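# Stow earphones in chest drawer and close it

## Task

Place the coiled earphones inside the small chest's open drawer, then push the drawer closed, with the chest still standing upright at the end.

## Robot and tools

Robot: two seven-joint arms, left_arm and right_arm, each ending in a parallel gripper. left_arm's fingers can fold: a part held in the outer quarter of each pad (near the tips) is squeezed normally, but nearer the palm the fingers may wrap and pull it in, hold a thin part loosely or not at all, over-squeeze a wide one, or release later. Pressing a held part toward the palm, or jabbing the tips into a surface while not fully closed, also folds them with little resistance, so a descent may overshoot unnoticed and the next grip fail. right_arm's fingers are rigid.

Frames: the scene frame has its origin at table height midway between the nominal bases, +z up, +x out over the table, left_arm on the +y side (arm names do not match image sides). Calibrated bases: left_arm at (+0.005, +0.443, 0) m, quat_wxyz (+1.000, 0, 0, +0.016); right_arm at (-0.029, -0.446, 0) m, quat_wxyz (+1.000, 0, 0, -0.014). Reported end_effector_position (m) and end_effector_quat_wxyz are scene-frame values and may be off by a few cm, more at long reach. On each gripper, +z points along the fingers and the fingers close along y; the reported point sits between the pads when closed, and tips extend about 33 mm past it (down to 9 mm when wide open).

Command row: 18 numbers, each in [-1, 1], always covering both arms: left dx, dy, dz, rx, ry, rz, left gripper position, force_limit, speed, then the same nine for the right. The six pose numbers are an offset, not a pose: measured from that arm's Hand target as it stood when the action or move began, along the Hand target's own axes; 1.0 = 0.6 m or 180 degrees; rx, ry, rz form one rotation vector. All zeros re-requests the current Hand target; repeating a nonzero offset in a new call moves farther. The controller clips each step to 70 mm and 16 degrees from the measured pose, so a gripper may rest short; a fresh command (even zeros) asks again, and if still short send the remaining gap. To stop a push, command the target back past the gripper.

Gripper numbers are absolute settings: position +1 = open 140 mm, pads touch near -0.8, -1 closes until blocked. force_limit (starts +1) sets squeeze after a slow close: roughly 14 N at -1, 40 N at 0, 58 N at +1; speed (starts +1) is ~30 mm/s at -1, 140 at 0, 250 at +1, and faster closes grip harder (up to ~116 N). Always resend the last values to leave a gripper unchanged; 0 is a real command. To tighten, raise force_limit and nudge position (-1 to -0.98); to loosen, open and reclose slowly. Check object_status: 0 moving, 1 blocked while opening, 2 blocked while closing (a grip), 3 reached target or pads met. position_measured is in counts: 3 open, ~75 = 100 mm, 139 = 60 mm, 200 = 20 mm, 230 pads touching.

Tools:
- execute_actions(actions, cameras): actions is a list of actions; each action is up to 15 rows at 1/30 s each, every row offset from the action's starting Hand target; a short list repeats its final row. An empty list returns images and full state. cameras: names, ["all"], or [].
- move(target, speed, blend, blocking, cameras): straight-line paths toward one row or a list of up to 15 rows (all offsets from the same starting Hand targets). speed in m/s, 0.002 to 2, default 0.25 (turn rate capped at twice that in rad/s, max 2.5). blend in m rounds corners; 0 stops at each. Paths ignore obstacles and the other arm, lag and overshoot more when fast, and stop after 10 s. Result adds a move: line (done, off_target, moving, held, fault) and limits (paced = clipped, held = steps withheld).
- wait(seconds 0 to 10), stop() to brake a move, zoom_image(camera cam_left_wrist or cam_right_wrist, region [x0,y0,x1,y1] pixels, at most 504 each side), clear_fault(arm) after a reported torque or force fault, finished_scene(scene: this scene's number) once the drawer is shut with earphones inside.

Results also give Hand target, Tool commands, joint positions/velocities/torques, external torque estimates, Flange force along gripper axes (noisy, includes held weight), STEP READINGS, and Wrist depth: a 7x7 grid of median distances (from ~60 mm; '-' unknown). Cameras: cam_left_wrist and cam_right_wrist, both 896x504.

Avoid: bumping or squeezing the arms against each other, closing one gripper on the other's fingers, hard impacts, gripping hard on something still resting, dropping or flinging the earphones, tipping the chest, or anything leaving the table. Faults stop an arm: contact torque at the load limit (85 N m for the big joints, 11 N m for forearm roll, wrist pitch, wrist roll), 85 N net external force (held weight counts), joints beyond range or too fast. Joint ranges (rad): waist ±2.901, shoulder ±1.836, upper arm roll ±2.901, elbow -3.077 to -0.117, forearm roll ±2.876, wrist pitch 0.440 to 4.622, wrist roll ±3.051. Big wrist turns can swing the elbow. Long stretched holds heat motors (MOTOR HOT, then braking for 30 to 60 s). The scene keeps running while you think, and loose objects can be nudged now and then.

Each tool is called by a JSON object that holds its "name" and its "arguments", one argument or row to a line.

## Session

{"name": "execute_actions", "arguments": {
  "actions": []
}}

Scene clock: 0.00 s.
left_arm: end_effector_position=(+0.5821, +0.3609, +0.2792) position_measured=3 object_status=3 end_effector_quat_wxyz=(+0.513, +0.843, +0.145, -0.065) | right_arm: end_effector_position=(+0.4645, -0.4015, +0.2702) position_measured=3 object_status=3 end_effector_quat_wxyz=(+0.377, +0.000, +0.799, +0.469)
Joint positions: left_arm=[0.235 0.256 0.073 -1.901 -1.028 1.604 -1.215] | right_arm=[-0.33 -0.287 -0.127 -2.721 1.509 1.937 0.064]
Joint velocities: within noise
Joint torques (N m): no reading
External joint torques (N m): no reading
Flange force (N): no reading
Wrist depth (mm): cam_left_wrist=[276 - - - - - - / - 336 345 365 412 1996 - / - 376 328 304 - - - / - 124 362 331 - 134 - / - 107 415 379 990 126 96 / - 456 637 539 - - 97 / - 598 642 3007 888 917 -] | cam_right_wrist=[- - - - 547 2931 2599 / - - - - 3820 3112 2682 / - - - 2740 4002 3601 - / - 127 - 4848 4943 136 - / - 110 3317 - 6303 128 98 / - 109 3037 2966 3501 3361 - / - - 2898 2626 - 2448 -]
Hand target: left_arm +0.5821, +0.3609, +0.2792; +0.513, +0.843, +0.145, -0.065 | right_arm +0.4645, -0.4015, +0.2702; +0.377, +0.000, +0.799, +0.469
Tool commands: left_gripper/position=+1.0 left_gripper/force_limit=+1.0 left_gripper/speed=+1.0 right_gripper/position=+1.0 right_gripper/force_limit=+1.0 right_gripper/speed=+1.0

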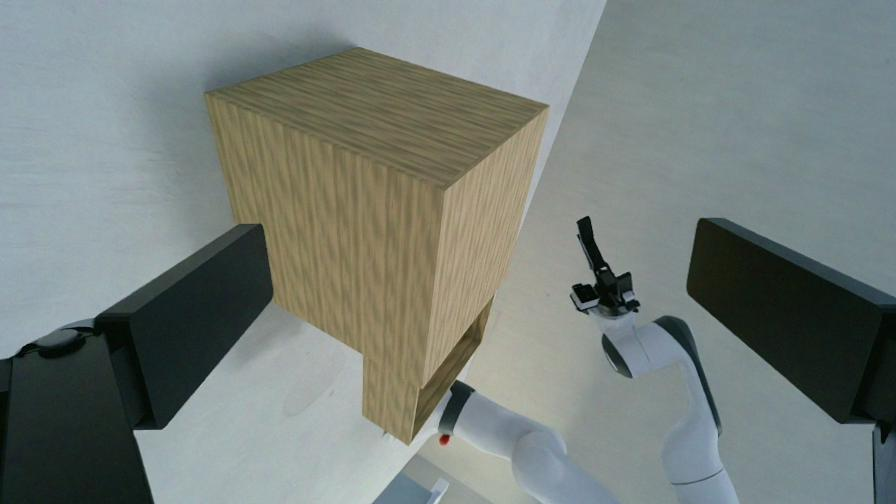

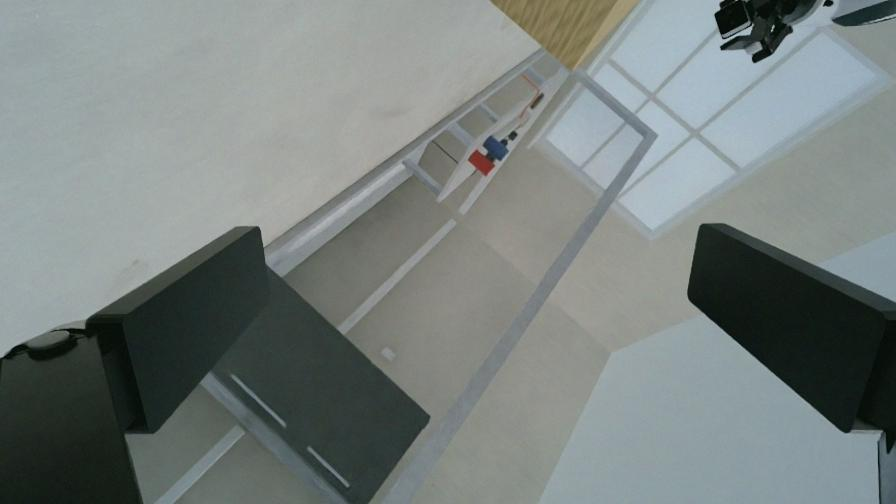

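{"name": "move", "arguments": {
  "target": [-0.342,0.118,-0.387,0.3314,0.1012,0,1,1,1,-0.093,0.356,-0.219,0.32,0.257,0,1,1,1],
  "speed": 0.3,
  "cameras": ["all"]
}}

Scene clock: 60.00 s.
left_arm: end_effector_position=(+0.4009, +0.4988, +0.5006) position_measured=3 object_status=3 end_effector_quat_wxyz=(+0.001, +0.986, +0.166, +0.002) | right_arm: end_effector_position=(+0.3509, -0.4000, +0.4996) position_measured=3 object_status=3 end_effector_quat_wxyz=(+0.002, -0.003, +1.000, +0.001)
Joint positions: left_arm=[0.277 -0.403 -0.119 -1.754 -0.05 1.358 -1.715] | right_arm=[-0.805 -0.602 0.583 -1.783 0.335 1.281 1.329]
Joint velocities: left_arm=[within noise] | right_arm=[-0.001 -0.001 -0.001 -0.001 0.001 -0.003 0.006]
Joint torques (N m): left_arm=[0.05 -14.77 1.47 22.68 1.27 2.29 -0.18] | right_arm=[-0.57 -2 -10.49 19.82 0.67 2.17 0.13]
External joint torques (N m): left_arm=[0.02 1.09 0.29 0.25 0.39 -0.37 -0.18] | right_arm=[-0.52 -0.24 0.08 -0.08 -0.1 -0.29 0.13]
Flange force (N): left_arm=[3.7 0.4 -3.5] | right_arm=[0.3 0.2 -0.3]
Wrist depth (mm): cam_left_wrist=[1379 570 576 - - 563 387 / 1426 - - - - 518 406 / 1386 - - - 637 525 422 / 1620 131 633 671 673 134 442 / - 114 - - 717 126 96 / - 106 747 621 740 - 97 / - 777 777 546 - 816 -] | cam_right_wrist=[- - - - - - - / - - - - 618 610 444 / 1474 643 613 - - 615 496 / 1739 127 - - - 136 495 / - 102 737 753 - 127 102 / - 97 - - - - - / - - - - 824 - -]
Hand target: left_arm +0.4004, +0.4995, +0.5000; +0.000, +0.986, +0.169, +0.000 | right_arm +0.3499, -0.3999, +0.5001; +0.001, +0.000, +1.000, +0.000
Off the commanded pose: left_arm 0.001 m, 0 deg | right_arm 0.001 m, 0 deg.
move: done

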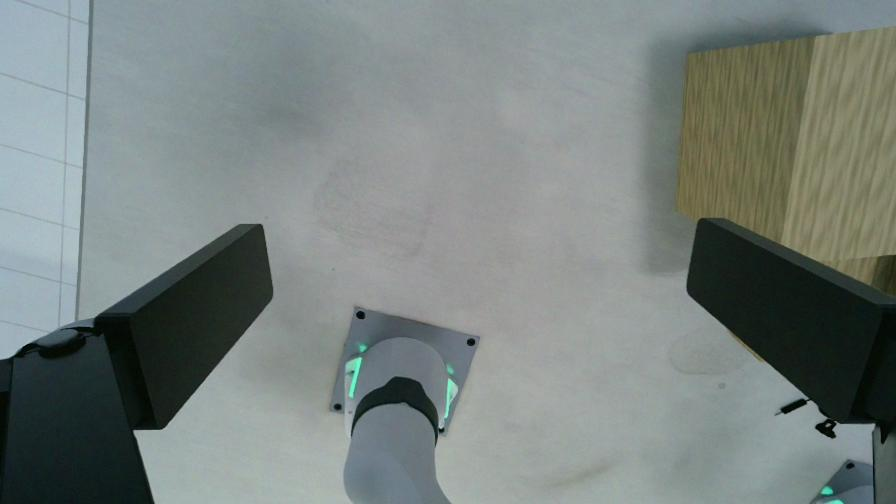

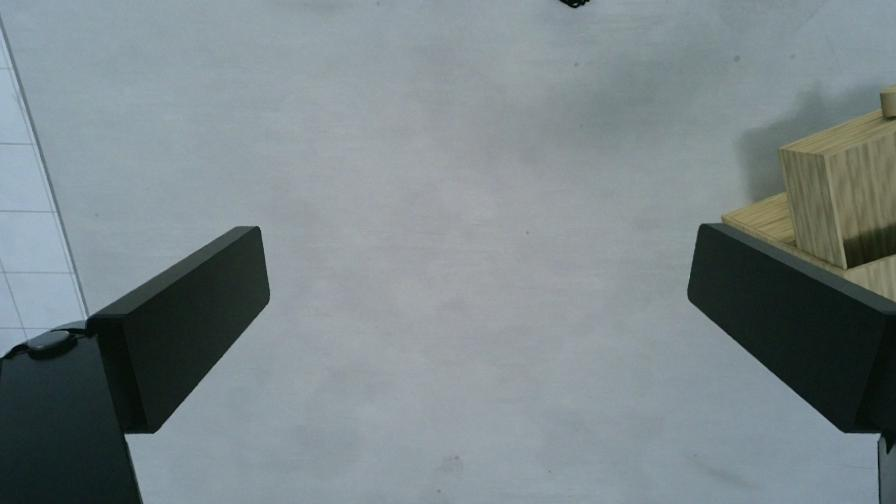

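{"name": "move", "arguments": {
  "target": [0,0,0,0,0,0,1,1,1,0.217,0.217,0.333,0,0,0,1,1,1],
  "speed": 0.25,
  "cameras": ["cam_right_wrist"]
}}

{"name": "zoom_image", "arguments": {
  "camera": "cam_right_wrist",
  "region": [400, 0, 700, 220]
}}

Scene clock: 116.07 s.
left_arm: end_effector_position=(+0.4009, +0.4988, +0.5005) position_measured=3 object_status=3 end_effector_quat_wxyz=(+0.001, +0.986, +0.167, +0.002) | right_arm: end_effector_position=(+0.2196, -0.2701, +0.3007) position_measured=3 object_status=3 end_effector_quat_wxyz=(+0.000, -0.004, +1.000, -0.001)
Joint positions: left_arm=[0.277 -0.403 -0.119 -1.754 -0.05 1.358 -1.716] | right_arm=[-0.52 -1.246 0.715 -2.511 0.679 1.406 1.418]
Joint velocities: left_arm=[within noise] | right_arm=[0 -0.001 0 0.001 0.001 0 0.005]
Joint torques (N m): left_arm=[0.02 -14.71 1.47 22.68 1.25 2.31 -0.08] | right_arm=[-0.55 11.18 -17.3 16.37 0.96 2.36 0.14]
External joint torques (N m): left_arm=[0.08 1.07 0.42 0.35 0.4 -0.35 -0.08] | right_arm=[-0.57 -0.53 -0.05 -0.93 0.17 -0.09 0.14]
Flange force (N): left_arm=[3.9 0.0 -3.8] | right_arm=[1.9 -1.0 2.4]
Wrist depth (mm): cam_left_wrist=[1342 566 574 - - 566 391 / 1434 589 596 - - 520 408 / 1426 638 637 - - 533 423 / 1579 125 664 673 - 134 440 / - 114 703 754 682 126 96 / - 100 705 657 734 795 97 / - 846 777 501 - - -] | cam_right_wrist=[- - - - 396 - - / 415 422 - - - - - / - - - 441 - - - / - 127 - 474 - 136 - / - 102 - 497 - 127 102 / - 96 - - - 477 - / - - 586 - - 440 333]
Hand target: left_arm +0.4004, +0.4995, +0.5000; +0.000, +0.986, +0.169, +0.000 | right_arm +0.2200, -0.2695, +0.3002; +0.001, +0.000, +1.000, +0.000
Off the commanded pose: left_arm 0.001 m, 0 deg | right_arm 0.001 m, 0 deg.
move: done
Images, in order (width x height): cam_right_wrist 896x504.

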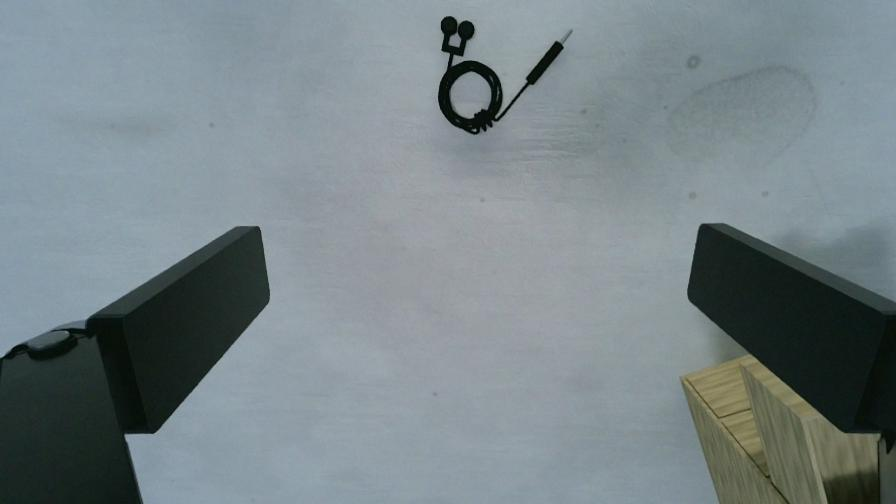

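Scaled by 1.680 from the camera's 896x504 image, which has a finer 1280x720 frame.

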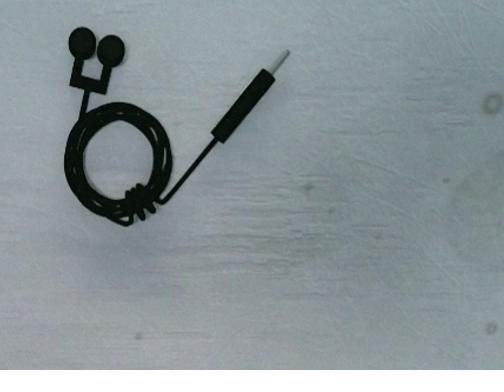

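{"name": "move", "arguments": {
  "target": [0,0,0,0,0,0,1,1,1,0.0883,0.0775,0.178,0.0267,0.0512,-0.3048,-0.37,0,0],
  "speed": 0.2,
  "cameras": ["cam_right_wrist"]
}}

Scene clock: 157.87 s.
left_arm: end_effector_position=(+0.4009, +0.4988, +0.5005) position_measured=3 object_status=3 end_effector_quat_wxyz=(+0.001, +0.986, +0.167, +0.002) | right_arm: end_effector_position=(+0.1664, -0.2217, +0.1936) position_measured=176 object_status=3 end_effector_quat_wxyz=(-0.077, -0.456, +0.886, -0.039)
Joint positions: left_arm=[0.277 -0.403 -0.119 -1.754 -0.05 1.358 -1.716] | right_arm=[-0.119 -0.965 0.893 -2.639 0.611 1.69 0.891]
Joint velocities: left_arm=[within noise] | right_arm=[0 0 0.001 -0.001 0 0 -0.006]
Joint torques (N m): left_arm=[0.07 -14.79 1.51 22.71 1.25 2.3 -0.13] | right_arm=[0.4 6.2 -16.91 17.93 0.14 2.25 -0.21]
External joint torques (N m): left_arm=[0.04 1.32 0.34 0.18 0.37 -0.37 -0.13] | right_arm=[0.41 0.87 -0.92 -0.82 -0.35 0.14 -0.22]
Flange force (N): left_arm=[4.2 0.3 -3.5] | right_arm=[2.7 -1.8 0.5]
Wrist depth (mm): cam_left_wrist=[1371 - 565 - - - 391 / 1394 607 - - - 510 406 / 1451 - - - - 532 424 / - 124 - - - 134 441 / - 107 - - - 126 96 / - 94 734 665 - - 97 / - - 790 500 - - -] | cam_right_wrist=[- - - - - - - / - - - 322 - - - / - - 337 - - - - / - - - - 120 - - / - - 93 109 98 93 - / - - - - - - - / - - - - - - -]
Hand target: left_arm +0.4004, +0.4995, +0.5000; +0.000, +0.986, +0.169, +0.000 | right_arm +0.1672, -0.2228, +0.1934; -0.077, -0.460, +0.884, -0.040
Off the commanded pose: left_arm 0.001 m, 0 deg | right_arm 0.001 m, 0 deg.
move: done
Images, in order (width x height): cam_right_wrist 896x504.

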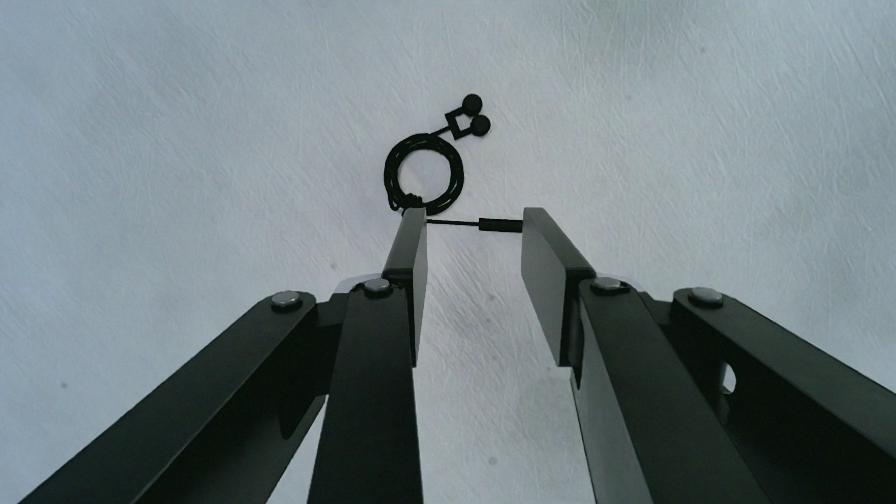

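{"name": "move", "arguments": {
  "target": [0,0,0,0,0,0,1,1,1,0.005,-0.0083,0.225,0,0,0,-0.37,0,0],
  "speed": 0.12,
  "cameras": ["cam_right_wrist"]
}}

{"name": "zoom_image", "arguments": {
  "camera": "cam_right_wrist",
  "region": [330, 80, 600, 340]
}}

Scene clock: 186.83 s.
left_arm: end_effector_position=(+0.4009, +0.4988, +0.5005) position_measured=3 object_status=3 end_effector_quat_wxyz=(+0.001, +0.986, +0.167, +0.002) | right_arm: end_effector_position=(+0.1556, -0.2480, +0.0613) position_measured=176 object_status=3 end_effector_quat_wxyz=(-0.078, -0.458, +0.885, -0.042)
Joint positions: left_arm=[0.277 -0.403 -0.119 -1.754 -0.05 1.358 -1.716] | right_arm=[-0.144 -0.839 1.186 -2.869 0.846 2.051 0.827]
Joint velocities: left_arm=[within noise] | right_arm=[-0.002 0 0 0 0 0.004 -0.004]
Joint torques (N m): left_arm=[0.01 -14.82 1.48 22.64 1.26 2.3 -0.09] | right_arm=[-0.29 5.69 -14.52 14.07 0.47 2.29 -0.18]
External joint torques (N m): left_arm=[-0.01 0.96 0.33 0.3 0.39 -0.36 -0.09] | right_arm=[-0.33 0.72 -0.39 -0.35 -0.01 0.18 -0.18]
Flange force (N): left_arm=[3.5 0.1 -3.4] | right_arm=[-1.3 -2.5 1.7]
Wrist depth (mm): cam_left_wrist=[1379 - - - - 560 385 / 1442 - - 566 562 524 402 / 1442 - - 632 613 528 425 / 1560 124 - - 673 134 441 / - 107 734 - - 134 97 / - 100 627 637 - - 97 / - - 507 506 863 792 -] | cam_right_wrist=[- - - - - - - / - - 195 - - - - / - - - 195 - - - / - - - 196 119 - - / - - 93 113 98 93 - / - - - - - - - / - - - - - - -]
Hand target: left_arm +0.4004, +0.4995, +0.5000; +0.000, +0.986, +0.169, +0.000 | right_arm +0.1563, -0.2472, +0.0609; -0.077, -0.460, +0.884, -0.040
Off the commanded pose: left_arm 0.001 m, 0 deg | right_arm 0.001 m, 0 deg.
move: done
Images, in order (width x height): cam_right_wrist 896x504.

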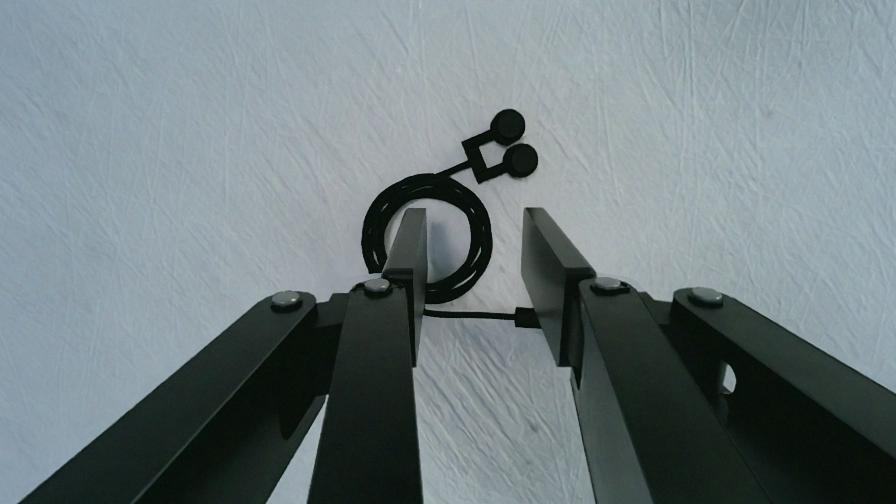

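Scaled by 1.867 from the camera's 896x504 image, which has a finer 1280x720 frame.

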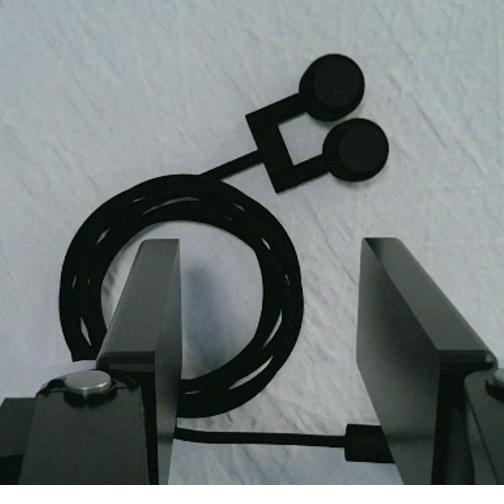

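{"name": "move", "arguments": {
  "target": [0,0,0,0,0,0,1,1,1,-0.0067,0.0043,0.0267,0,0,0,-0.37,0,0],
  "speed": 0.05,
  "cameras": ["cam_right_wrist"]
}}

{"name": "zoom_image", "arguments": {
  "camera": "cam_right_wrist",
  "region": [330, 80, 600, 340]
}}

Scene clock: 201.13 s.
left_arm: end_effector_position=(+0.4009, +0.4988, +0.5005) position_measured=3 object_status=3 end_effector_quat_wxyz=(+0.001, +0.986, +0.167, +0.002) | right_arm: end_effector_position=(+0.1543, -0.2452, +0.0450) position_measured=176 object_status=3 end_effector_quat_wxyz=(-0.078, -0.459, +0.884, -0.042)
Joint positions: left_arm=[0.277 -0.403 -0.119 -1.754 -0.05 1.358 -1.716] | right_arm=[-0.172 -0.795 1.251 -2.872 0.881 2.11 0.826]
Joint velocities: left_arm=[within noise] | right_arm=[-0.001 0.002 0 0 0.001 0.005 0.001]
Joint torques (N m): left_arm=[0.1 -14.77 1.46 22.68 1.26 2.29 -0.15] | right_arm=[-0.61 5.76 -13.92 13.18 0.64 2.25 -0.22]
External joint torques (N m): left_arm=[0.11 1.2 0.35 0.23 0.39 -0.38 -0.15] | right_arm=[-0.62 0.67 -0.08 -0.44 0.16 0.14 -0.23]
Flange force (N): left_arm=[4.0 0.2 -3.5] | right_arm=[-2.7 -3.0 3.6]
Wrist depth (mm): cam_left_wrist=[1379 - 552 567 - - 387 / 1418 584 - 625 - 513 405 / 1494 - - - - 531 423 / 1560 124 - - - 134 440 / - 114 - - - 126 96 / - 99 633 643 - - 97 / - 818 524 516 - - -] | cam_right_wrist=[- - - - - - - / - - - 183 - - - / - - - 180 - - - / - - - 181 120 188 - / - - 93 113 98 93 - / - - - - - - - / - - - - - - -]
Hand target: left_arm +0.4004, +0.4995, +0.5000; +0.000, +0.986, +0.169, +0.000 | right_arm +0.1549, -0.2447, +0.0445; -0.077, -0.460, +0.884, -0.040
Off the commanded pose: left_arm 0.001 m, 0 deg | right_arm 0.001 m, 0 deg.
move: done
Images, in order (width x height): cam_right_wrist 896x504.

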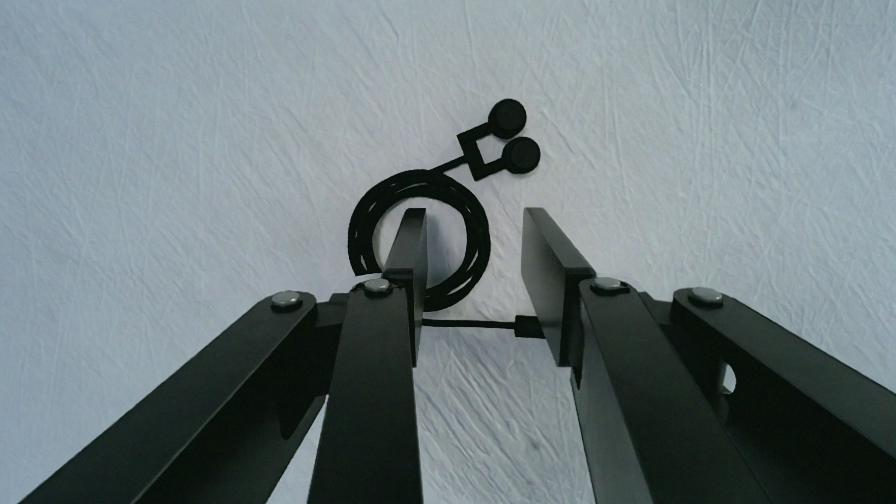

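Scaled by 1.867 from the camera's 896x504 image, which has a finer 1280x720 frame.

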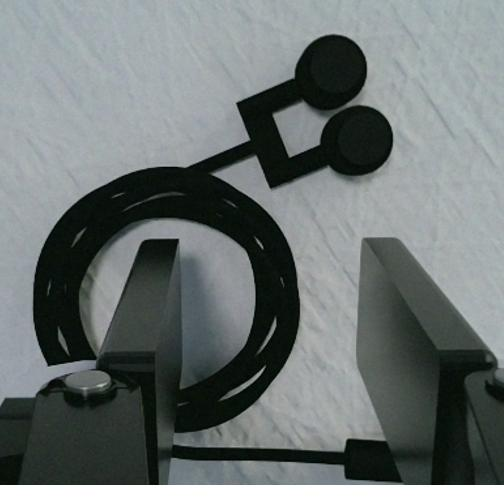

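{"name": "execute_actions", "arguments": {
  "actions": [
    [[0,0,0,0,0,0,1,1,1,0,0,0.0067,0,0,0,-0.37,0,0]],
    [[0,0,0,0,0,0,1,1,1,0,0,0.00167,0,0,0,-0.37,0,0]],
    [[0,0,0,0,0,0,1,1,1,0,0,0.00167,0,0,0,-0.37,0,0]],
    [[0,0,0,0,0,0,1,1,1,0,0,0.00167,0,0,0,-0.37,0,0]]
  ],
  "cameras": ["cam_right_wrist"]
}}

Scene clock: 221.23 s.
left_arm: end_effector_position=(+0.4009, +0.4988, +0.5005) position_measured=3 object_status=3 end_effector_quat_wxyz=(+0.001, +0.986, +0.167, +0.002) | right_arm: end_effector_position=(+0.1538, -0.2458, +0.0380) position_measured=176 object_status=3 end_effector_quat_wxyz=(-0.077, -0.460, +0.884, -0.041)
Joint positions: left_arm=[0.277 -0.403 -0.119 -1.754 -0.05 1.358 -1.716] | right_arm=[-0.181 -0.769 1.272 -2.878 0.889 2.143 0.825]
Joint torques (N m): left_arm=[0.02 -14.78 1.43 22.7 1.25 2.3 -0.1] | right_arm=[-0.38 5.74 -13.85 12.67 0.42 2.26 -0.14]
External joint torques (N m): left_arm=[0 0.88 0.28 0.4 0.38 -0.36 -0.1] | right_arm=[-0.27 0.74 -0.24 -0.68 -0.06 0.14 -0.15]
External joint torques at the end of the 1st action: left_arm=[0.06 1.13 0.45 0.23 0.39 -0.36 -0.12] | right_arm=[-0.38 0.01 -0.18 -0.69 0.05 0.18 -0.24]
External joint torques at the end of the 2nd action: left_arm=[-0.01 1.04 0.33 0.33 0.35 -0.36 -0.12] | right_arm=[-0.25 1.18 -0.38 -0.74 -0.07 0.16 -0.18]
External joint torques at the end of the 3rd action: left_arm=[-0.02 1.19 0.3 0.2 0.38 -0.36 -0.09] | right_arm=[-0.34 1.09 -0.29 -0.82 -0.08 0.14 -0.15]
Flange force (N): left_arm=[3.5 0.2 -3.7] | right_arm=[-0.4 -2.1 2.4]
Flange force at the end of the 1st action (N): left_arm=[3.8 0.0 -3.4] | right_arm=[0.8 -1.8 1.5]
Flange force at the end of the 2nd action (N): left_arm=[3.8 0.2 -3.7] | right_arm=[-0.8 -2.6 3.0]
Flange force at the end of the 3rd action (N): left_arm=[3.9 0.2 -3.3] | right_arm=[-1.0 -2.7 3.3]
Wrist depth (mm): cam_left_wrist=[1356 - - - - 567 388 / 1418 673 586 - 613 519 405 / 1468 627 621 - - 528 422 / 1560 135 - - - 134 443 / - 107 - 671 728 125 96 / - 99 655 630 - - 97 / - 787 777 534 777 - -] | cam_right_wrist=[- 174 - - - - - / - - - - - 174 - / - - 179 - - 176 178 / - - 173 133 120 - - / - - 93 112 98 93 - / - - - - - - - / - - - - - - -]
Hand target: left_arm +0.4004, +0.4995, +0.5000; +0.000, +0.986, +0.169, +0.000 | right_arm +0.1542, -0.2457, +0.0375; -0.077, -0.460, +0.884, -0.040
Off the commanded pose: left_arm 0.001 m, 0 deg | right_arm 0.001 m, 0 deg.
Step readings (end_effector_position of left_arm | right_arm; steps 1 to 15: 1st action; 16 to 30: 2nd action; 31 to 45: 3rd action; 46 to 60: 4th action):
0: (+0.4009, +0.4988, +0.5005) | (+0.1545, -0.2451, +0.0450)
1: (+0.4009, +0.4988, +0.5005) | (+0.1545, -0.2451, +0.0448)
2: (+0.4009, +0.4988, +0.5005) | (+0.1541, -0.2452, +0.0438)
4: (+0.4009, +0.4988, +0.5005) | (+0.1531, -0.2458, +0.0422)
8: (+0.4009, +0.4988, +0.5005) | (+0.1532, -0.2459, +0.0412)
15: (+0.4009, +0.4988, +0.5005) | (+0.1538, -0.2455, +0.0410)
16: (+0.4009, +0.4988, +0.5005) | (+0.1539, -0.2455, +0.0410)
17: (+0.4009, +0.4988, +0.5005) | (+0.1538, -0.2455, +0.0407)
19: (+0.4009, +0.4988, +0.5005) | (+0.1536, -0.2457, +0.0403)
23: (+0.4009, +0.4988, +0.5005) | (+0.1537, -0.2457, +0.0401)
30: (+0.4009, +0.4988, +0.5005) | (+0.1539, -0.2455, +0.0400)
31: (+0.4009, +0.4988, +0.5005) | (+0.1539, -0.2455, +0.0399)
32: (+0.4009, +0.4988, +0.5005) | (+0.1538, -0.2456, +0.0397)
34: (+0.4009, +0.4988, +0.5005) | (+0.1536, -0.2457, +0.0393)
38: (+0.4009, +0.4988, +0.5005) | (+0.1537, -0.2458, +0.0391)
45: (+0.4009, +0.4988, +0.5005) | (+0.1538, -0.2456, +0.0390)
46: (+0.4009, +0.4988, +0.5005) | (+0.1538, -0.2456, +0.0390)
47: (+0.4009, +0.4988, +0.5005) | (+0.1538, -0.2457, +0.0387)
49: (+0.4009, +0.4988, +0.5005) | (+0.1535, -0.2459, +0.0383)
53: (+0.4009, +0.4988, +0.5005) | (+0.1536, -0.2459, +0.0381)
60: (+0.4009, +0.4988, +0.5005) | (+0.1537, -0.2458, +0.0380)
Images, in order (width x height): cam_right_wrist 896x504.

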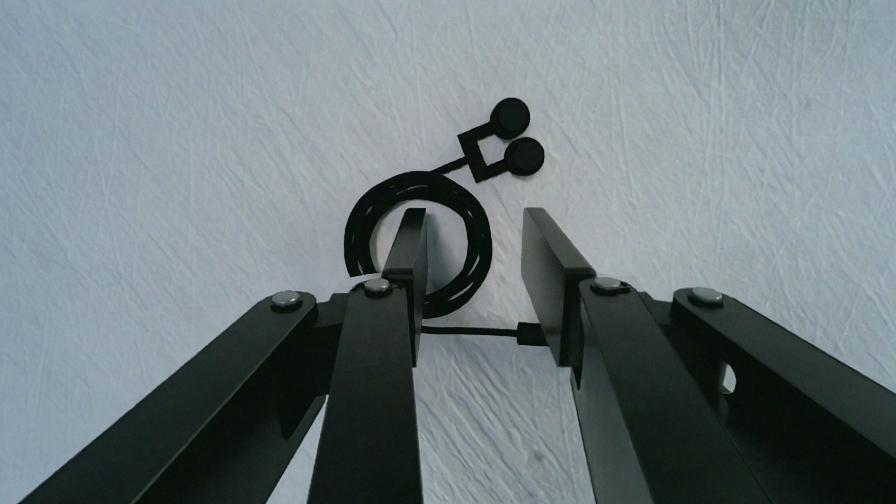

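{"name": "execute_actions", "arguments": {
  "actions": [
    [[0,0,0,0,0,0,1,1,1,0,0,0.00167,0,0,0,-0.37,0,0]],
    [[0,0,0,0,0,0,1,1,1,0,0,0.00167,0,0,0,-0.37,0,0]],
    [[0,0,0,0,0,0,1,1,1,0,0,0.00167,0,0,0,-0.37,0,0]],
    [[0,0,0,0,0,0,1,1,1,0,0,0.00167,0,0,0,-0.37,0,0]]
  ],
  "cameras": ["cam_right_wrist"]
}}

Scene clock: 245.27 s.
left_arm: end_effector_position=(+0.4009, +0.4988, +0.5005) position_measured=3 object_status=3 end_effector_quat_wxyz=(+0.001, +0.986, +0.167, +0.002) | right_arm: end_effector_position=(+0.1534, -0.2463, +0.0341) position_measured=176 object_status=3 end_effector_quat_wxyz=(-0.077, -0.460, +0.883, -0.041)
Joint positions: left_arm=[0.277 -0.403 -0.119 -1.754 -0.05 1.358 -1.716] | right_arm=[-0.186 -0.754 1.283 -2.882 0.893 2.162 0.825]
Joint torques (N m): left_arm=[0.01 -14.78 1.48 22.66 1.27 2.32 -0.15] | right_arm=[-0.43 5.64 -13.59 12.55 0.52 2.25 -0.07]
External joint torques (N m): left_arm=[-0.04 1.24 0.28 0.19 0.39 -0.35 -0.15] | right_arm=[-0.47 0.77 -0.26 -0.84 0.04 0.12 -0.08]
External joint torques at the end of the 1st action: left_arm=[-0.01 0.9 0.34 0.31 0.39 -0.35 -0.16] | right_arm=[-0.37 0.95 -0.23 -0.84 -0.02 0.18 -0.14]
External joint torques at the end of the 2nd action: left_arm=[0.04 1.18 0.39 0.27 0.4 -0.35 -0.08] | right_arm=[-0.45 0.41 -0.2 -0.69 0.02 0.14 -0.1]
External joint torques at the end of the 3rd action: left_arm=[-0.02 1.27 0.37 0.17 0.37 -0.39 -0.06] | right_arm=[-0.42 0.45 -0.16 -0.68 0.03 0.14 -0.1]
Flange force (N): left_arm=[4.0 0.4 -3.4] | right_arm=[-0.7 -2.4 3.1]
Flange force at the end of the 1st action (N): left_arm=[3.3 0.2 -3.4] | right_arm=[-1.0 -2.6 3.6]
Flange force at the end of the 2nd action (N): left_arm=[4.0 0.1 -3.6] | right_arm=[-0.4 -2.1 2.3]
Flange force at the end of the 3rd action (N): left_arm=[4.0 0.1 -3.4] | right_arm=[-0.6 -2.1 2.5]
Wrist depth (mm): cam_left_wrist=[1254 - - 568 596 - 386 / 1410 - - 589 598 507 406 / 1485 - - 616 625 529 424 / 1589 131 632 658 - 134 442 / - 115 680 693 - 126 96 / - 94 669 657 - - 97 / - 813 538 546 861 - -] | cam_right_wrist=[- - - - - 165 - / - - - - - 169 - / - - - 169 - - - / - - - 170 141 - - / - - 93 113 98 93 - / - - - - - - - / - - - - - - -]
Hand target: left_arm +0.4004, +0.4995, +0.5000; +0.000, +0.986, +0.169, +0.000 | right_arm +0.1538, -0.2463, +0.0336; -0.077, -0.460, +0.884, -0.040
Off the commanded pose: left_arm 0.001 m, 0 deg | right_arm 0.001 m, 0 deg.
Step readings (end_effector_position of left_arm | right_arm; steps 1 to 15: 1st action; 16 to 30: 2nd action; 31 to 45: 3rd action; 46 to 60: 4th action):
0: (+0.4009, +0.4988, +0.5005) | (+0.1539, -0.2457, +0.0380)
1: (+0.4009, +0.4988, +0.5005) | (+0.1539, -0.2457, +0.0380)
2: (+0.4009, +0.4988, +0.5005) | (+0.1538, -0.2458, +0.0378)
4: (+0.4009, +0.4988, +0.5005) | (+0.1535, -0.2460, +0.0374)
8: (+0.4009, +0.4988, +0.5005) | (+0.1535, -0.2460, +0.0371)
15: (+0.4009, +0.4988, +0.5005) | (+0.1537, -0.2459, +0.0371)
16: (+0.4009, +0.4988, +0.5005) | (+0.1537, -0.2459, +0.0370)
17: (+0.4009, +0.4988, +0.5005) | (+0.1536, -0.2460, +0.0368)
19: (+0.4009, +0.4988, +0.5005) | (+0.1534, -0.2462, +0.0364)
23: (+0.4009, +0.4988, +0.5005) | (+0.1534, -0.2462, +0.0362)
30: (+0.4009, +0.4988, +0.5005) | (+0.1536, -0.2461, +0.0361)
31: (+0.4009, +0.4988, +0.5005) | (+0.1536, -0.2461, +0.0360)
32: (+0.4009, +0.4988, +0.5005) | (+0.1535, -0.2461, +0.0358)
34: (+0.4009, +0.4988, +0.5005) | (+0.1533, -0.2463, +0.0354)
38: (+0.4009, +0.4988, +0.5005) | (+0.1533, -0.2463, +0.0352)
45: (+0.4009, +0.4988, +0.5005) | (+0.1535, -0.2462, +0.0351)
46: (+0.4009, +0.4988, +0.5005) | (+0.1535, -0.2462, +0.0350)
47: (+0.4009, +0.4988, +0.5005) | (+0.1534, -0.2463, +0.0348)
49: (+0.4009, +0.4988, +0.5005) | (+0.1532, -0.2464, +0.0344)
53: (+0.4009, +0.4988, +0.5005) | (+0.1532, -0.2465, +0.0342)
60: (+0.4009, +0.4988, +0.5005) | (+0.1534, -0.2464, +0.0341)
Images, in order (width x height): cam_right_wrist 896x504.

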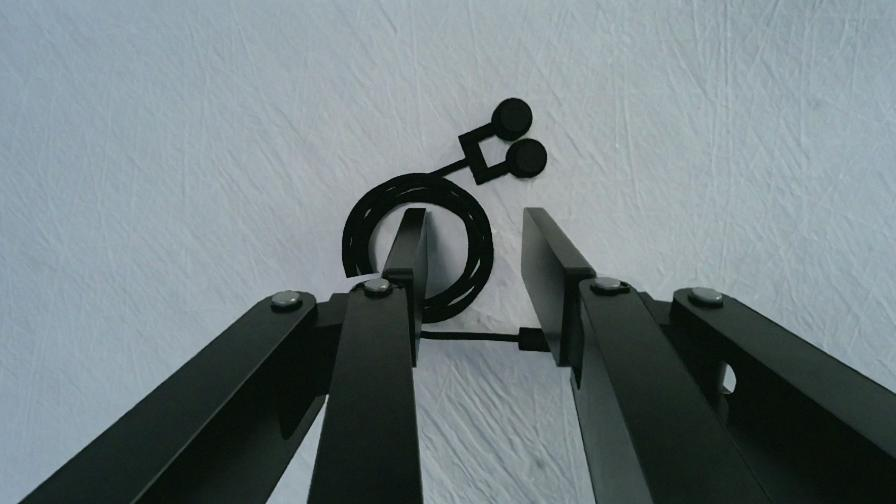

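{"name": "execute_actions", "arguments": {
  "actions": [
    [[0,0,0,0,0,0,1,1,1,0,0,0.00167,0,0,0,-0.37,0,0]],
    [[0,0,0,0,0,0,1,1,1,0,0,0.00167,0,0,0,-0.37,0,0]],
    [[0,0,0,0,0,0,1,1,1,0,0,0.00167,0,0,0,-0.37,0,0]],
    [[0,0,0,0,0,0,1,1,1,0,0,0.00167,0,0,0,-0.37,0,0]]
  ],
  "cameras": ["cam_right_wrist"]
}}

Scene clock: 254.37 s.
left_arm: end_effector_position=(+0.4009, +0.4988, +0.5005) position_measured=3 object_status=3 end_effector_quat_wxyz=(+0.001, +0.986, +0.167, +0.002) | right_arm: end_effector_position=(+0.1530, -0.2468, +0.0312) position_measured=176 object_status=3 end_effector_quat_wxyz=(-0.078, -0.461, +0.883, -0.041)
Joint positions: left_arm=[0.277 -0.403 -0.119 -1.754 -0.05 1.358 -1.716] | right_arm=[-0.191 -0.743 1.293 -2.884 0.896 2.175 0.823]
Joint torques (N m): left_arm=[0.03 -14.82 1.48 22.62 1.23 2.3 -0.09] | right_arm=[-1.25 6.78 -10.61 10.71 1.14 3.02 -0.02]
External joint torques (N m): left_arm=[0.04 0.94 0.37 0.3 0.37 -0.36 -0.09] | right_arm=[-1.31 1.97 2.53 -2.53 0.67 0.91 -0.02]
External joint torques at the end of the 1st action: left_arm=[0.06 1.24 0.4 0.25 0.36 -0.38 -0.13] | right_arm=[-0.46 1.22 -0.2 -0.78 0.06 0.17 -0.08]
External joint torques at the end of the 2nd action: left_arm=[0 1.17 0.31 0.25 0.37 -0.38 -0.07] | right_arm=[-0.53 0.83 -0.16 -0.86 0.05 0.23 -0.08]
External joint torques at the end of the 3rd action: left_arm=[0.02 1.07 0.28 0.27 0.37 -0.36 -0.09] | right_arm=[-0.61 1.04 0.39 -0.91 0.21 0.45 -0.09]
Flange force (N): left_arm=[3.4 0.0 -3.4] | right_arm=[-12.3 -5.7 24.4]
Flange force at the end of the 1st action (N): left_arm=[4.1 0.2 -3.6] | right_arm=[-2.2 -2.9 4.7]
Flange force at the end of the 2nd action (N): left_arm=[4.0 0.2 -3.6] | right_arm=[-1.6 -2.8 4.2]
Flange force at the end of the 3rd action (N): left_arm=[3.7 0.2 -3.5] | right_arm=[-4.3 -3.3 8.3]
Wrist depth (mm): cam_left_wrist=[1356 565 570 - - 561 383 / 1379 - 609 - - 518 404 / 1494 630 629 612 671 532 424 / 1589 135 657 - 667 134 446 / - 114 693 - - 126 96 / - 106 719 650 - 795 97 / - - 540 555 756 - -] | cam_right_wrist=[- - 165 - 165 165 - / - - - - 167 166 - / - - - - 171 - - / - - - 133 119 - - / - - 93 174 98 93 - / - - - - - - - / - - - - - - -]
Hand target: left_arm +0.4004, +0.4995, +0.5000; +0.000, +0.986, +0.169, +0.000 | right_arm +0.1534, -0.2469, +0.0296; -0.077, -0.460, +0.884, -0.040
Off the commanded pose: left_arm 0.001 m, 0 deg | right_arm 0.002 m, 0 deg.
Step readings (end_effector_position of left_arm | right_arm; steps 1 to 15: 1st action; 16 to 30: 2nd action; 31 to 45: 3rd action; 46 to 60: 4th action):
0: (+0.4009, +0.4988, +0.5005) | (+0.1535, -0.2463, +0.0341)
1: (+0.4009, +0.4988, +0.5005) | (+0.1535, -0.2463, +0.0341)
2: (+0.4009, +0.4988, +0.5005) | (+0.1534, -0.2464, +0.0338)
4: (+0.4009, +0.4988, +0.5005) | (+0.1531, -0.2466, +0.0334)
8: (+0.4009, +0.4988, +0.5005) | (+0.1531, -0.2466, +0.0332)
15: (+0.4009, +0.4988, +0.5005) | (+0.1533, -0.2465, +0.0331)
16: (+0.4009, +0.4988, +0.5005) | (+0.1533, -0.2465, +0.0331)
17: (+0.4009, +0.4988, +0.5005) | (+0.1532, -0.2465, +0.0328)
19: (+0.4009, +0.4988, +0.5005) | (+0.1530, -0.2467, +0.0324)
23: (+0.4009, +0.4988, +0.5005) | (+0.1530, -0.2468, +0.0322)
30: (+0.4009, +0.4988, +0.5005) | (+0.1532, -0.2466, +0.0321)
31: (+0.4009, +0.4988, +0.5005) | (+0.1532, -0.2466, +0.0321)
32: (+0.4009, +0.4988, +0.5005) | (+0.1531, -0.2467, +0.0318)
34: (+0.4009, +0.4988, +0.5005) | (+0.1529, -0.2469, +0.0314)
38: (+0.4009, +0.4988, +0.5005) | (+0.1529, -0.2468, +0.0314)
45: (+0.4009, +0.4988, +0.5005) | (+0.1529, -0.2468, +0.0313)
46: (+0.4009, +0.4988, +0.5005) | (+0.1529, -0.2468, +0.0313)
47: (+0.4009, +0.4988, +0.5005) | (+0.1530, -0.2468, +0.0312)
49: (+0.4009, +0.4988, +0.5005) | (+0.1530, -0.2468, +0.0312)
53: (+0.4009, +0.4988, +0.5005) | (+0.1530, -0.2468, +0.0312)
60: (+0.4009, +0.4988, +0.5005) | (+0.1530, -0.2468, +0.0312)
Images, in order (width x height): cam_right_wrist 896x504.

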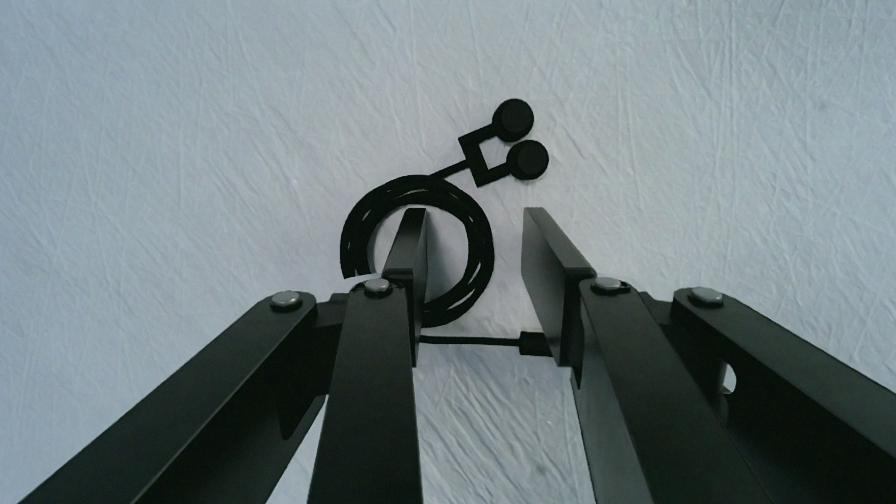

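{"name": "execute_actions", "arguments": {
  "actions": [
    [[0,0,0,0,0,0,1,1,1,0,0,-0.005,0,0,0,-0.37,0,0]],
    [[0,0,0,0,0,0,1,1,1,0,0,0,0,0,0,-1,-0.5,-1]],
    [[0,0,0,0,0,0,1,1,1,0,0,0,0,0,0,-1,-0.5,-1]],
    [[0,0,0,0,0,0,1,1,1,0,0,0,0,0,0,-1,-0.5,-1]]
  ],
  "cameras": ["cam_right_wrist"]
}}

Scene clock: 268.13 s.
left_arm: end_effector_position=(+0.4009, +0.4988, +0.5005) position_measured=3 object_status=3 end_effector_quat_wxyz=(+0.001, +0.986, +0.167, +0.002) | right_arm: end_effector_position=(+0.1543, -0.2461, +0.0327) position_measured=223 object_status=2 end_effector_quat_wxyz=(-0.076, -0.460, +0.884, -0.040)
Joint positions: left_arm=[0.277 -0.403 -0.119 -1.754 -0.05 1.358 -1.716] | right_arm=[-0.188 -0.746 1.285 -2.884 0.896 2.174 0.823]
Joint torques (N m): left_arm=[0.05 -14.8 1.38 22.67 1.26 2.31 -0.14] | right_arm=[0.23 4.5 -13.37 12.16 0.54 2.04 0.02]
External joint torques (N m): left_arm=[0.03 1.08 0.23 0.3 0.39 -0.35 -0.14] | right_arm=[0.25 -0.32 -0.16 -1.11 0.06 -0.09 0.02]
External joint torques at the end of the 1st action: left_arm=[0 0.91 0.28 0.32 0.37 -0.35 -0.16] | right_arm=[0.44 -0.67 -0.83 -0.31 -0.1 -0.12 0]
External joint torques at the end of the 2nd action: left_arm=[0.01 1.1 0.23 0.19 0.37 -0.37 -0.08] | right_arm=[0.4 -0.57 -0.87 -0.37 -0.09 -0.13 0.02]
External joint torques at the end of the 3rd action: left_arm=[0.01 1.05 0.35 0.27 0.37 -0.37 -0.15] | right_arm=[0.25 -0.84 -0.69 -0.84 -0.08 -0.12 -0.01]
Flange force (N): left_arm=[3.8 0.4 -3.6] | right_arm=[5.7 1.5 -1.4]
Flange force at the end of the 1st action (N): left_arm=[3.4 0.3 -3.4] | right_arm=[7.1 2.0 -6.3]
Flange force at the end of the 2nd action (N): left_arm=[3.6 0.2 -3.2] | right_arm=[7.1 1.9 -6.2]
Flange force at the end of the 3rd action (N): left_arm=[3.7 0.2 -3.5] | right_arm=[7.8 1.7 -5.5]
Wrist depth (mm): cam_left_wrist=[1320 542 - 568 - 582 392 / 1468 - - 604 - 520 406 / 1494 - - 616 - 531 424 / 1589 124 609 - - 134 440 / - 115 667 730 740 126 96 / - 99 653 713 - - 97 / - - 519 496 - - -] | cam_right_wrist=[- - - - - - - / - - - - - - - / - - - 168 174 - 177 / - - 165 132 175 - 177 / - - 87 92 91 - - / - - - - - - - / - - - - - - -]
Hand target: left_arm +0.4004, +0.4995, +0.5000; +0.000, +0.986, +0.169, +0.000 | right_arm +0.1537, -0.2465, +0.0326; -0.077, -0.460, +0.884, -0.040
Off the commanded pose: left_arm 0.001 m, 0 deg | right_arm 0.001 m, 0 deg.
Step readings (end_effector_position of left_arm | right_arm; steps 1 to 15: 1st action; 16 to 30: 2nd action; 31 to 45: 3rd action; 46 to 60: 4th action):
0: (+0.4009, +0.4988, +0.5005) | (+0.1530, -0.2468, +0.0312)
1: (+0.4009, +0.4988, +0.5005) | (+0.1530, -0.2468, +0.0312)
2: (+0.4009, +0.4988, +0.5005) | (+0.1532, -0.2467, +0.0315)
4: (+0.4009, +0.4988, +0.5005) | (+0.1538, -0.2465, +0.0320)
8: (+0.4009, +0.4988, +0.5005) | (+0.1540, -0.2463, +0.0323)
15: (+0.4009, +0.4988, +0.5005) | (+0.1541, -0.2462, +0.0324)
16: (+0.4009, +0.4988, +0.5005) | (+0.1541, -0.2462, +0.0324)
17: (+0.4009, +0.4988, +0.5005) | (+0.1541, -0.2462, +0.0324)
19: (+0.4009, +0.4988, +0.5005) | (+0.1541, -0.2462, +0.0324)
23: (+0.4009, +0.4988, +0.5005) | (+0.1541, -0.2462, +0.0324)
30: (+0.4009, +0.4988, +0.5005) | (+0.1541, -0.2462, +0.0324)
31: (+0.4009, +0.4988, +0.5005) | (+0.1541, -0.2462, +0.0324)
32: (+0.4009, +0.4988, +0.5005) | (+0.1541, -0.2462, +0.0324)
34: (+0.4009, +0.4988, +0.5005) | (+0.1541, -0.2462, +0.0324)
38: (+0.4009, +0.4988, +0.5005) | (+0.1541, -0.2462, +0.0324)
45: (+0.4009, +0.4988, +0.5005) | (+0.1541, -0.2462, +0.0325)
46: (+0.4009, +0.4988, +0.5005) | (+0.1541, -0.2461, +0.0325)
47: (+0.4009, +0.4988, +0.5005) | (+0.1541, -0.2461, +0.0325)
49: (+0.4009, +0.4988, +0.5005) | (+0.1543, -0.2461, +0.0326)
53: (+0.4009, +0.4988, +0.5005) | (+0.1543, -0.2461, +0.0326)
60: (+0.4009, +0.4988, +0.5005) | (+0.1543, -0.2461, +0.0327)
Images, in order (width x height): cam_right_wrist 896x504.

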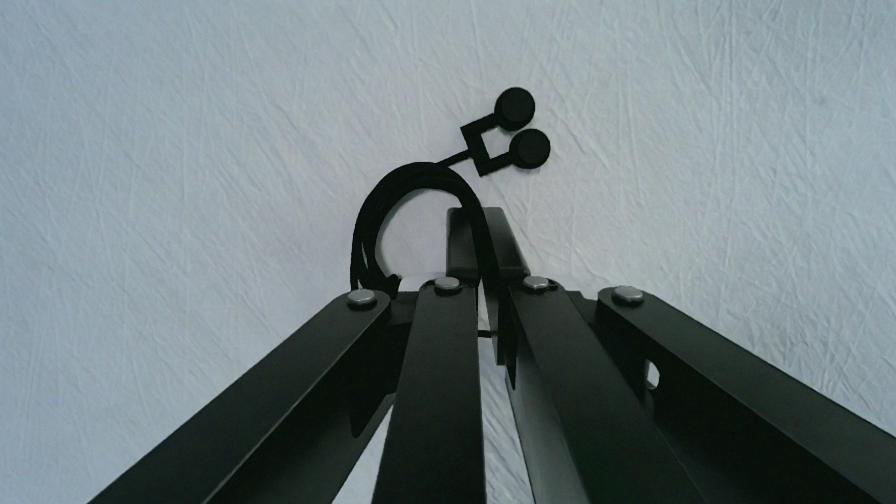

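{"name": "move", "arguments": {
  "target": [0,0,0,0,0,0,1,1,1,0.0145,0,-0.082,0,0,0,-1,-0.5,-1],
  "speed": 0.05,
  "cameras": ["cam_right_wrist"]
}}

{"name": "zoom_image", "arguments": {
  "camera": "cam_right_wrist",
  "region": [300, 40, 650, 400]
}}

Scene clock: 290.13 s.
left_arm: end_effector_position=(+0.4009, +0.4988, +0.5005) position_measured=3 object_status=3 end_effector_quat_wxyz=(+0.001, +0.986, +0.167, +0.002) | right_arm: end_effector_position=(+0.1540, -0.2462, +0.0819) position_measured=223 object_status=2 end_effector_quat_wxyz=(-0.076, -0.461, +0.883, -0.039)
Joint positions: left_arm=[0.277 -0.403 -0.119 -1.754 -0.05 1.358 -1.716] | right_arm=[-0.093 -0.876 1.1 -2.862 0.797 1.992 0.842]
Joint velocities: left_arm=[within noise] | right_arm=[0.001 0 0 0.001 0 -0.003 -0.001]
Joint torques (N m): left_arm=[0.02 -14.8 1.43 22.64 1.27 2.3 -0.09] | right_arm=[0.05 3.85 -14.73 15.64 0.25 1.75 0.15]
External joint torques (N m): left_arm=[0.03 1.09 0.31 0.2 0.4 -0.38 -0.09] | right_arm=[0.11 -0.73 -0.52 0.11 -0.25 -0.38 0.15]
Flange force (N): left_arm=[3.6 0.1 -3.3] | right_arm=[4.3 1.5 -4.7]
Wrist depth (mm): cam_left_wrist=[1349 - 576 - 561 555 377 / 1418 578 570 603 - 541 406 / 1477 625 652 - 662 560 423 / 1579 131 695 - 655 134 442 / - 107 - - 719 126 96 / - 94 662 643 761 - 97 / - - 525 490 - - -] | cam_right_wrist=[- - - - - - - / - - - - - - 216 / - - - 167 - 226 - / - - 169 132 - - - / - - 87 - 91 232 - / - - - - - - - / - - - - - - -]
Hand target: left_arm +0.4004, +0.4995, +0.5000; +0.000, +0.986, +0.169, +0.000 | right_arm +0.1536, -0.2465, +0.0826; -0.077, -0.460, +0.884, -0.040
Off the commanded pose: left_arm 0.001 m, 0 deg | right_arm 0.001 m, 0 deg.
move: done
Images, in order (width x height): cam_right_wrist 896x504.

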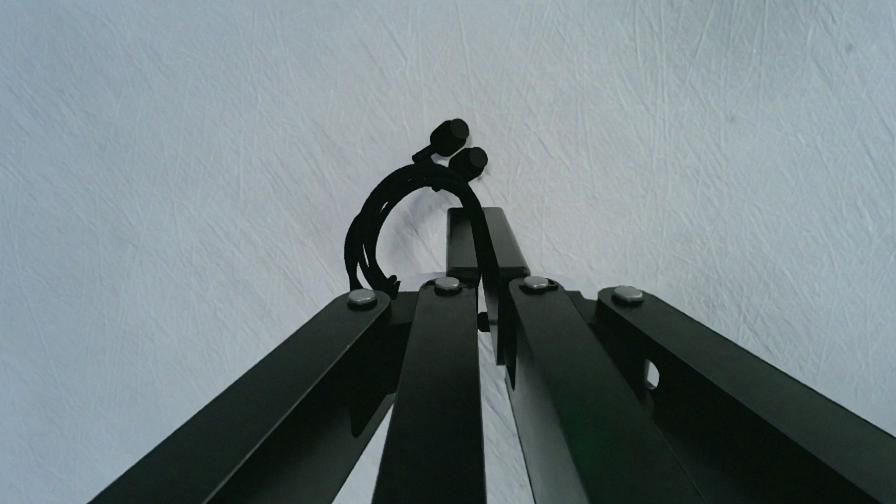

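Scaled by 1.400 from the camera's 896x504 image, which has a finer 1280x720 frame.

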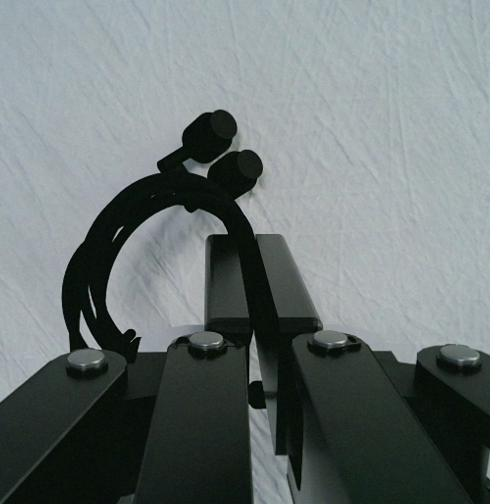

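{"name": "move", "arguments": {
  "target": [
    [0,0,0,0,0,0,1,1,1,0.0387,0.0167,-0.462,-0.003,-0.012,0.034,-1,-0.5,-1],
    [0,0,0,0,0,0,1,1,1,-0.409,-0.0187,-0.643,-0.0131,-0.0545,0.1497,-1,-0.5,-1]
  ],
  "speed": 0.18,
  "blend": [0.06,0],
  "cameras": ["all"]
}}

Scene clock: 321.40 s.
left_arm: end_effector_position=(+0.4009, +0.4988, +0.5005) position_measured=3 object_status=3 end_effector_quat_wxyz=(+0.001, +0.986, +0.167, +0.002) | right_arm: end_effector_position=(+0.3408, -0.0015, +0.4205) position_measured=223 object_status=2 end_effector_quat_wxyz=(+0.002, -0.244, +0.970, -0.001)
Joint positions: left_arm=[0.277 -0.403 -0.119 -1.754 -0.05 1.358 -1.716] | right_arm=[-1.066 -0.64 1.436 -1.404 0.648 1.361 1.546]
Joint velocities: left_arm=[within noise] | right_arm=[-0.001 0 -0.001 0.001 0 -0.001 0.006]
Joint torques (N m): left_arm=[0.04 -14.88 1.52 22.71 1.24 2.31 -0.16] | right_arm=[-0.59 23.81 -18.39 17.2 0.91 2.11 0.18]
External joint torques (N m): left_arm=[0.04 0.99 0.39 0.31 0.37 -0.35 -0.16] | right_arm=[-0.59 -0.31 -0.39 -0.07 0.12 -0.35 0.18]
Flange force (N): left_arm=[3.6 0.2 -3.5] | right_arm=[-1.9 0.5 -1.3]
Wrist depth (mm): cam_left_wrist=[1334 567 - - - 567 388 / 1426 598 - - - 516 407 / 1459 - 612 662 - 530 424 / 1610 124 615 - - 134 445 / - 114 711 - - 126 96 / - 99 680 625 740 - 96 / - - 518 494 - 738 -] | cam_right_wrist=[- - - - - - - / - - - - - - - / - - - 366 407 - - / - - 581 135 425 - - / - - 87 - 91 - - / - - - - - - - / - - - - - - -]
Hand target: left_arm +0.4004, +0.4995, +0.5000; +0.000, +0.986, +0.169, +0.000 | right_arm +0.3395, -0.0005, +0.4203; +0.001, -0.242, +0.970, +0.000
Off the commanded pose: left_arm 0.001 m, 0 deg | right_arm 0.002 m, 0 deg.
move: done

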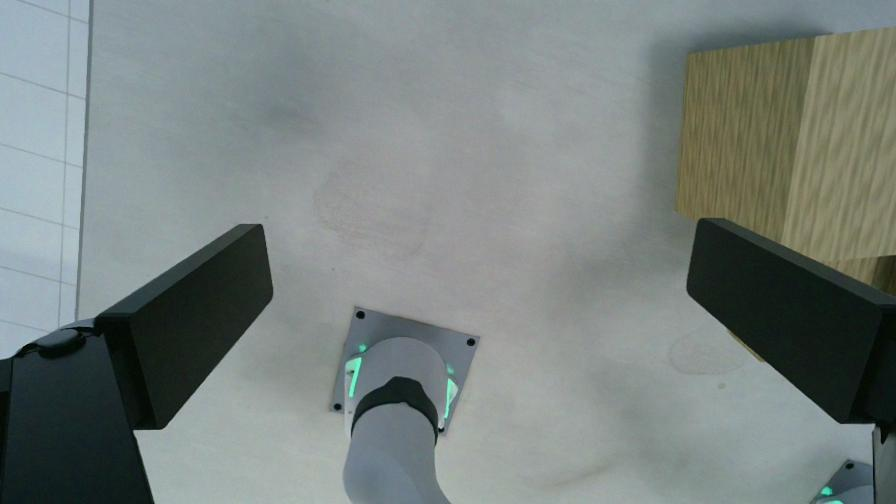

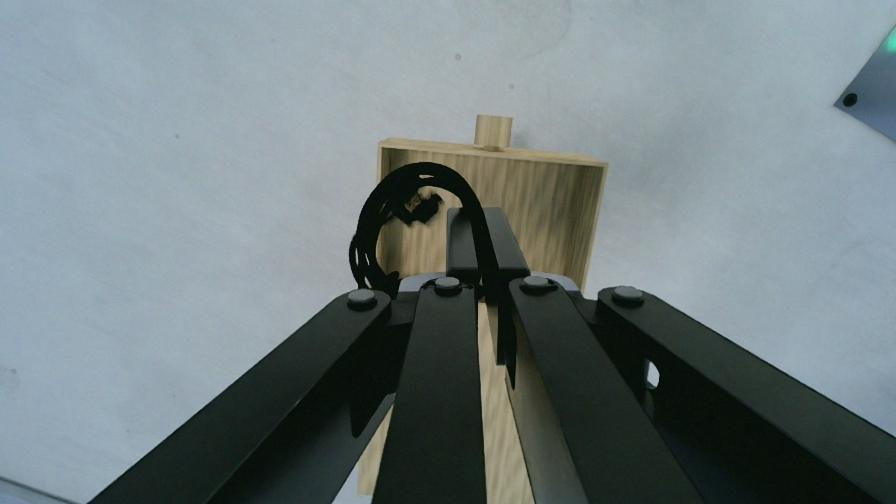

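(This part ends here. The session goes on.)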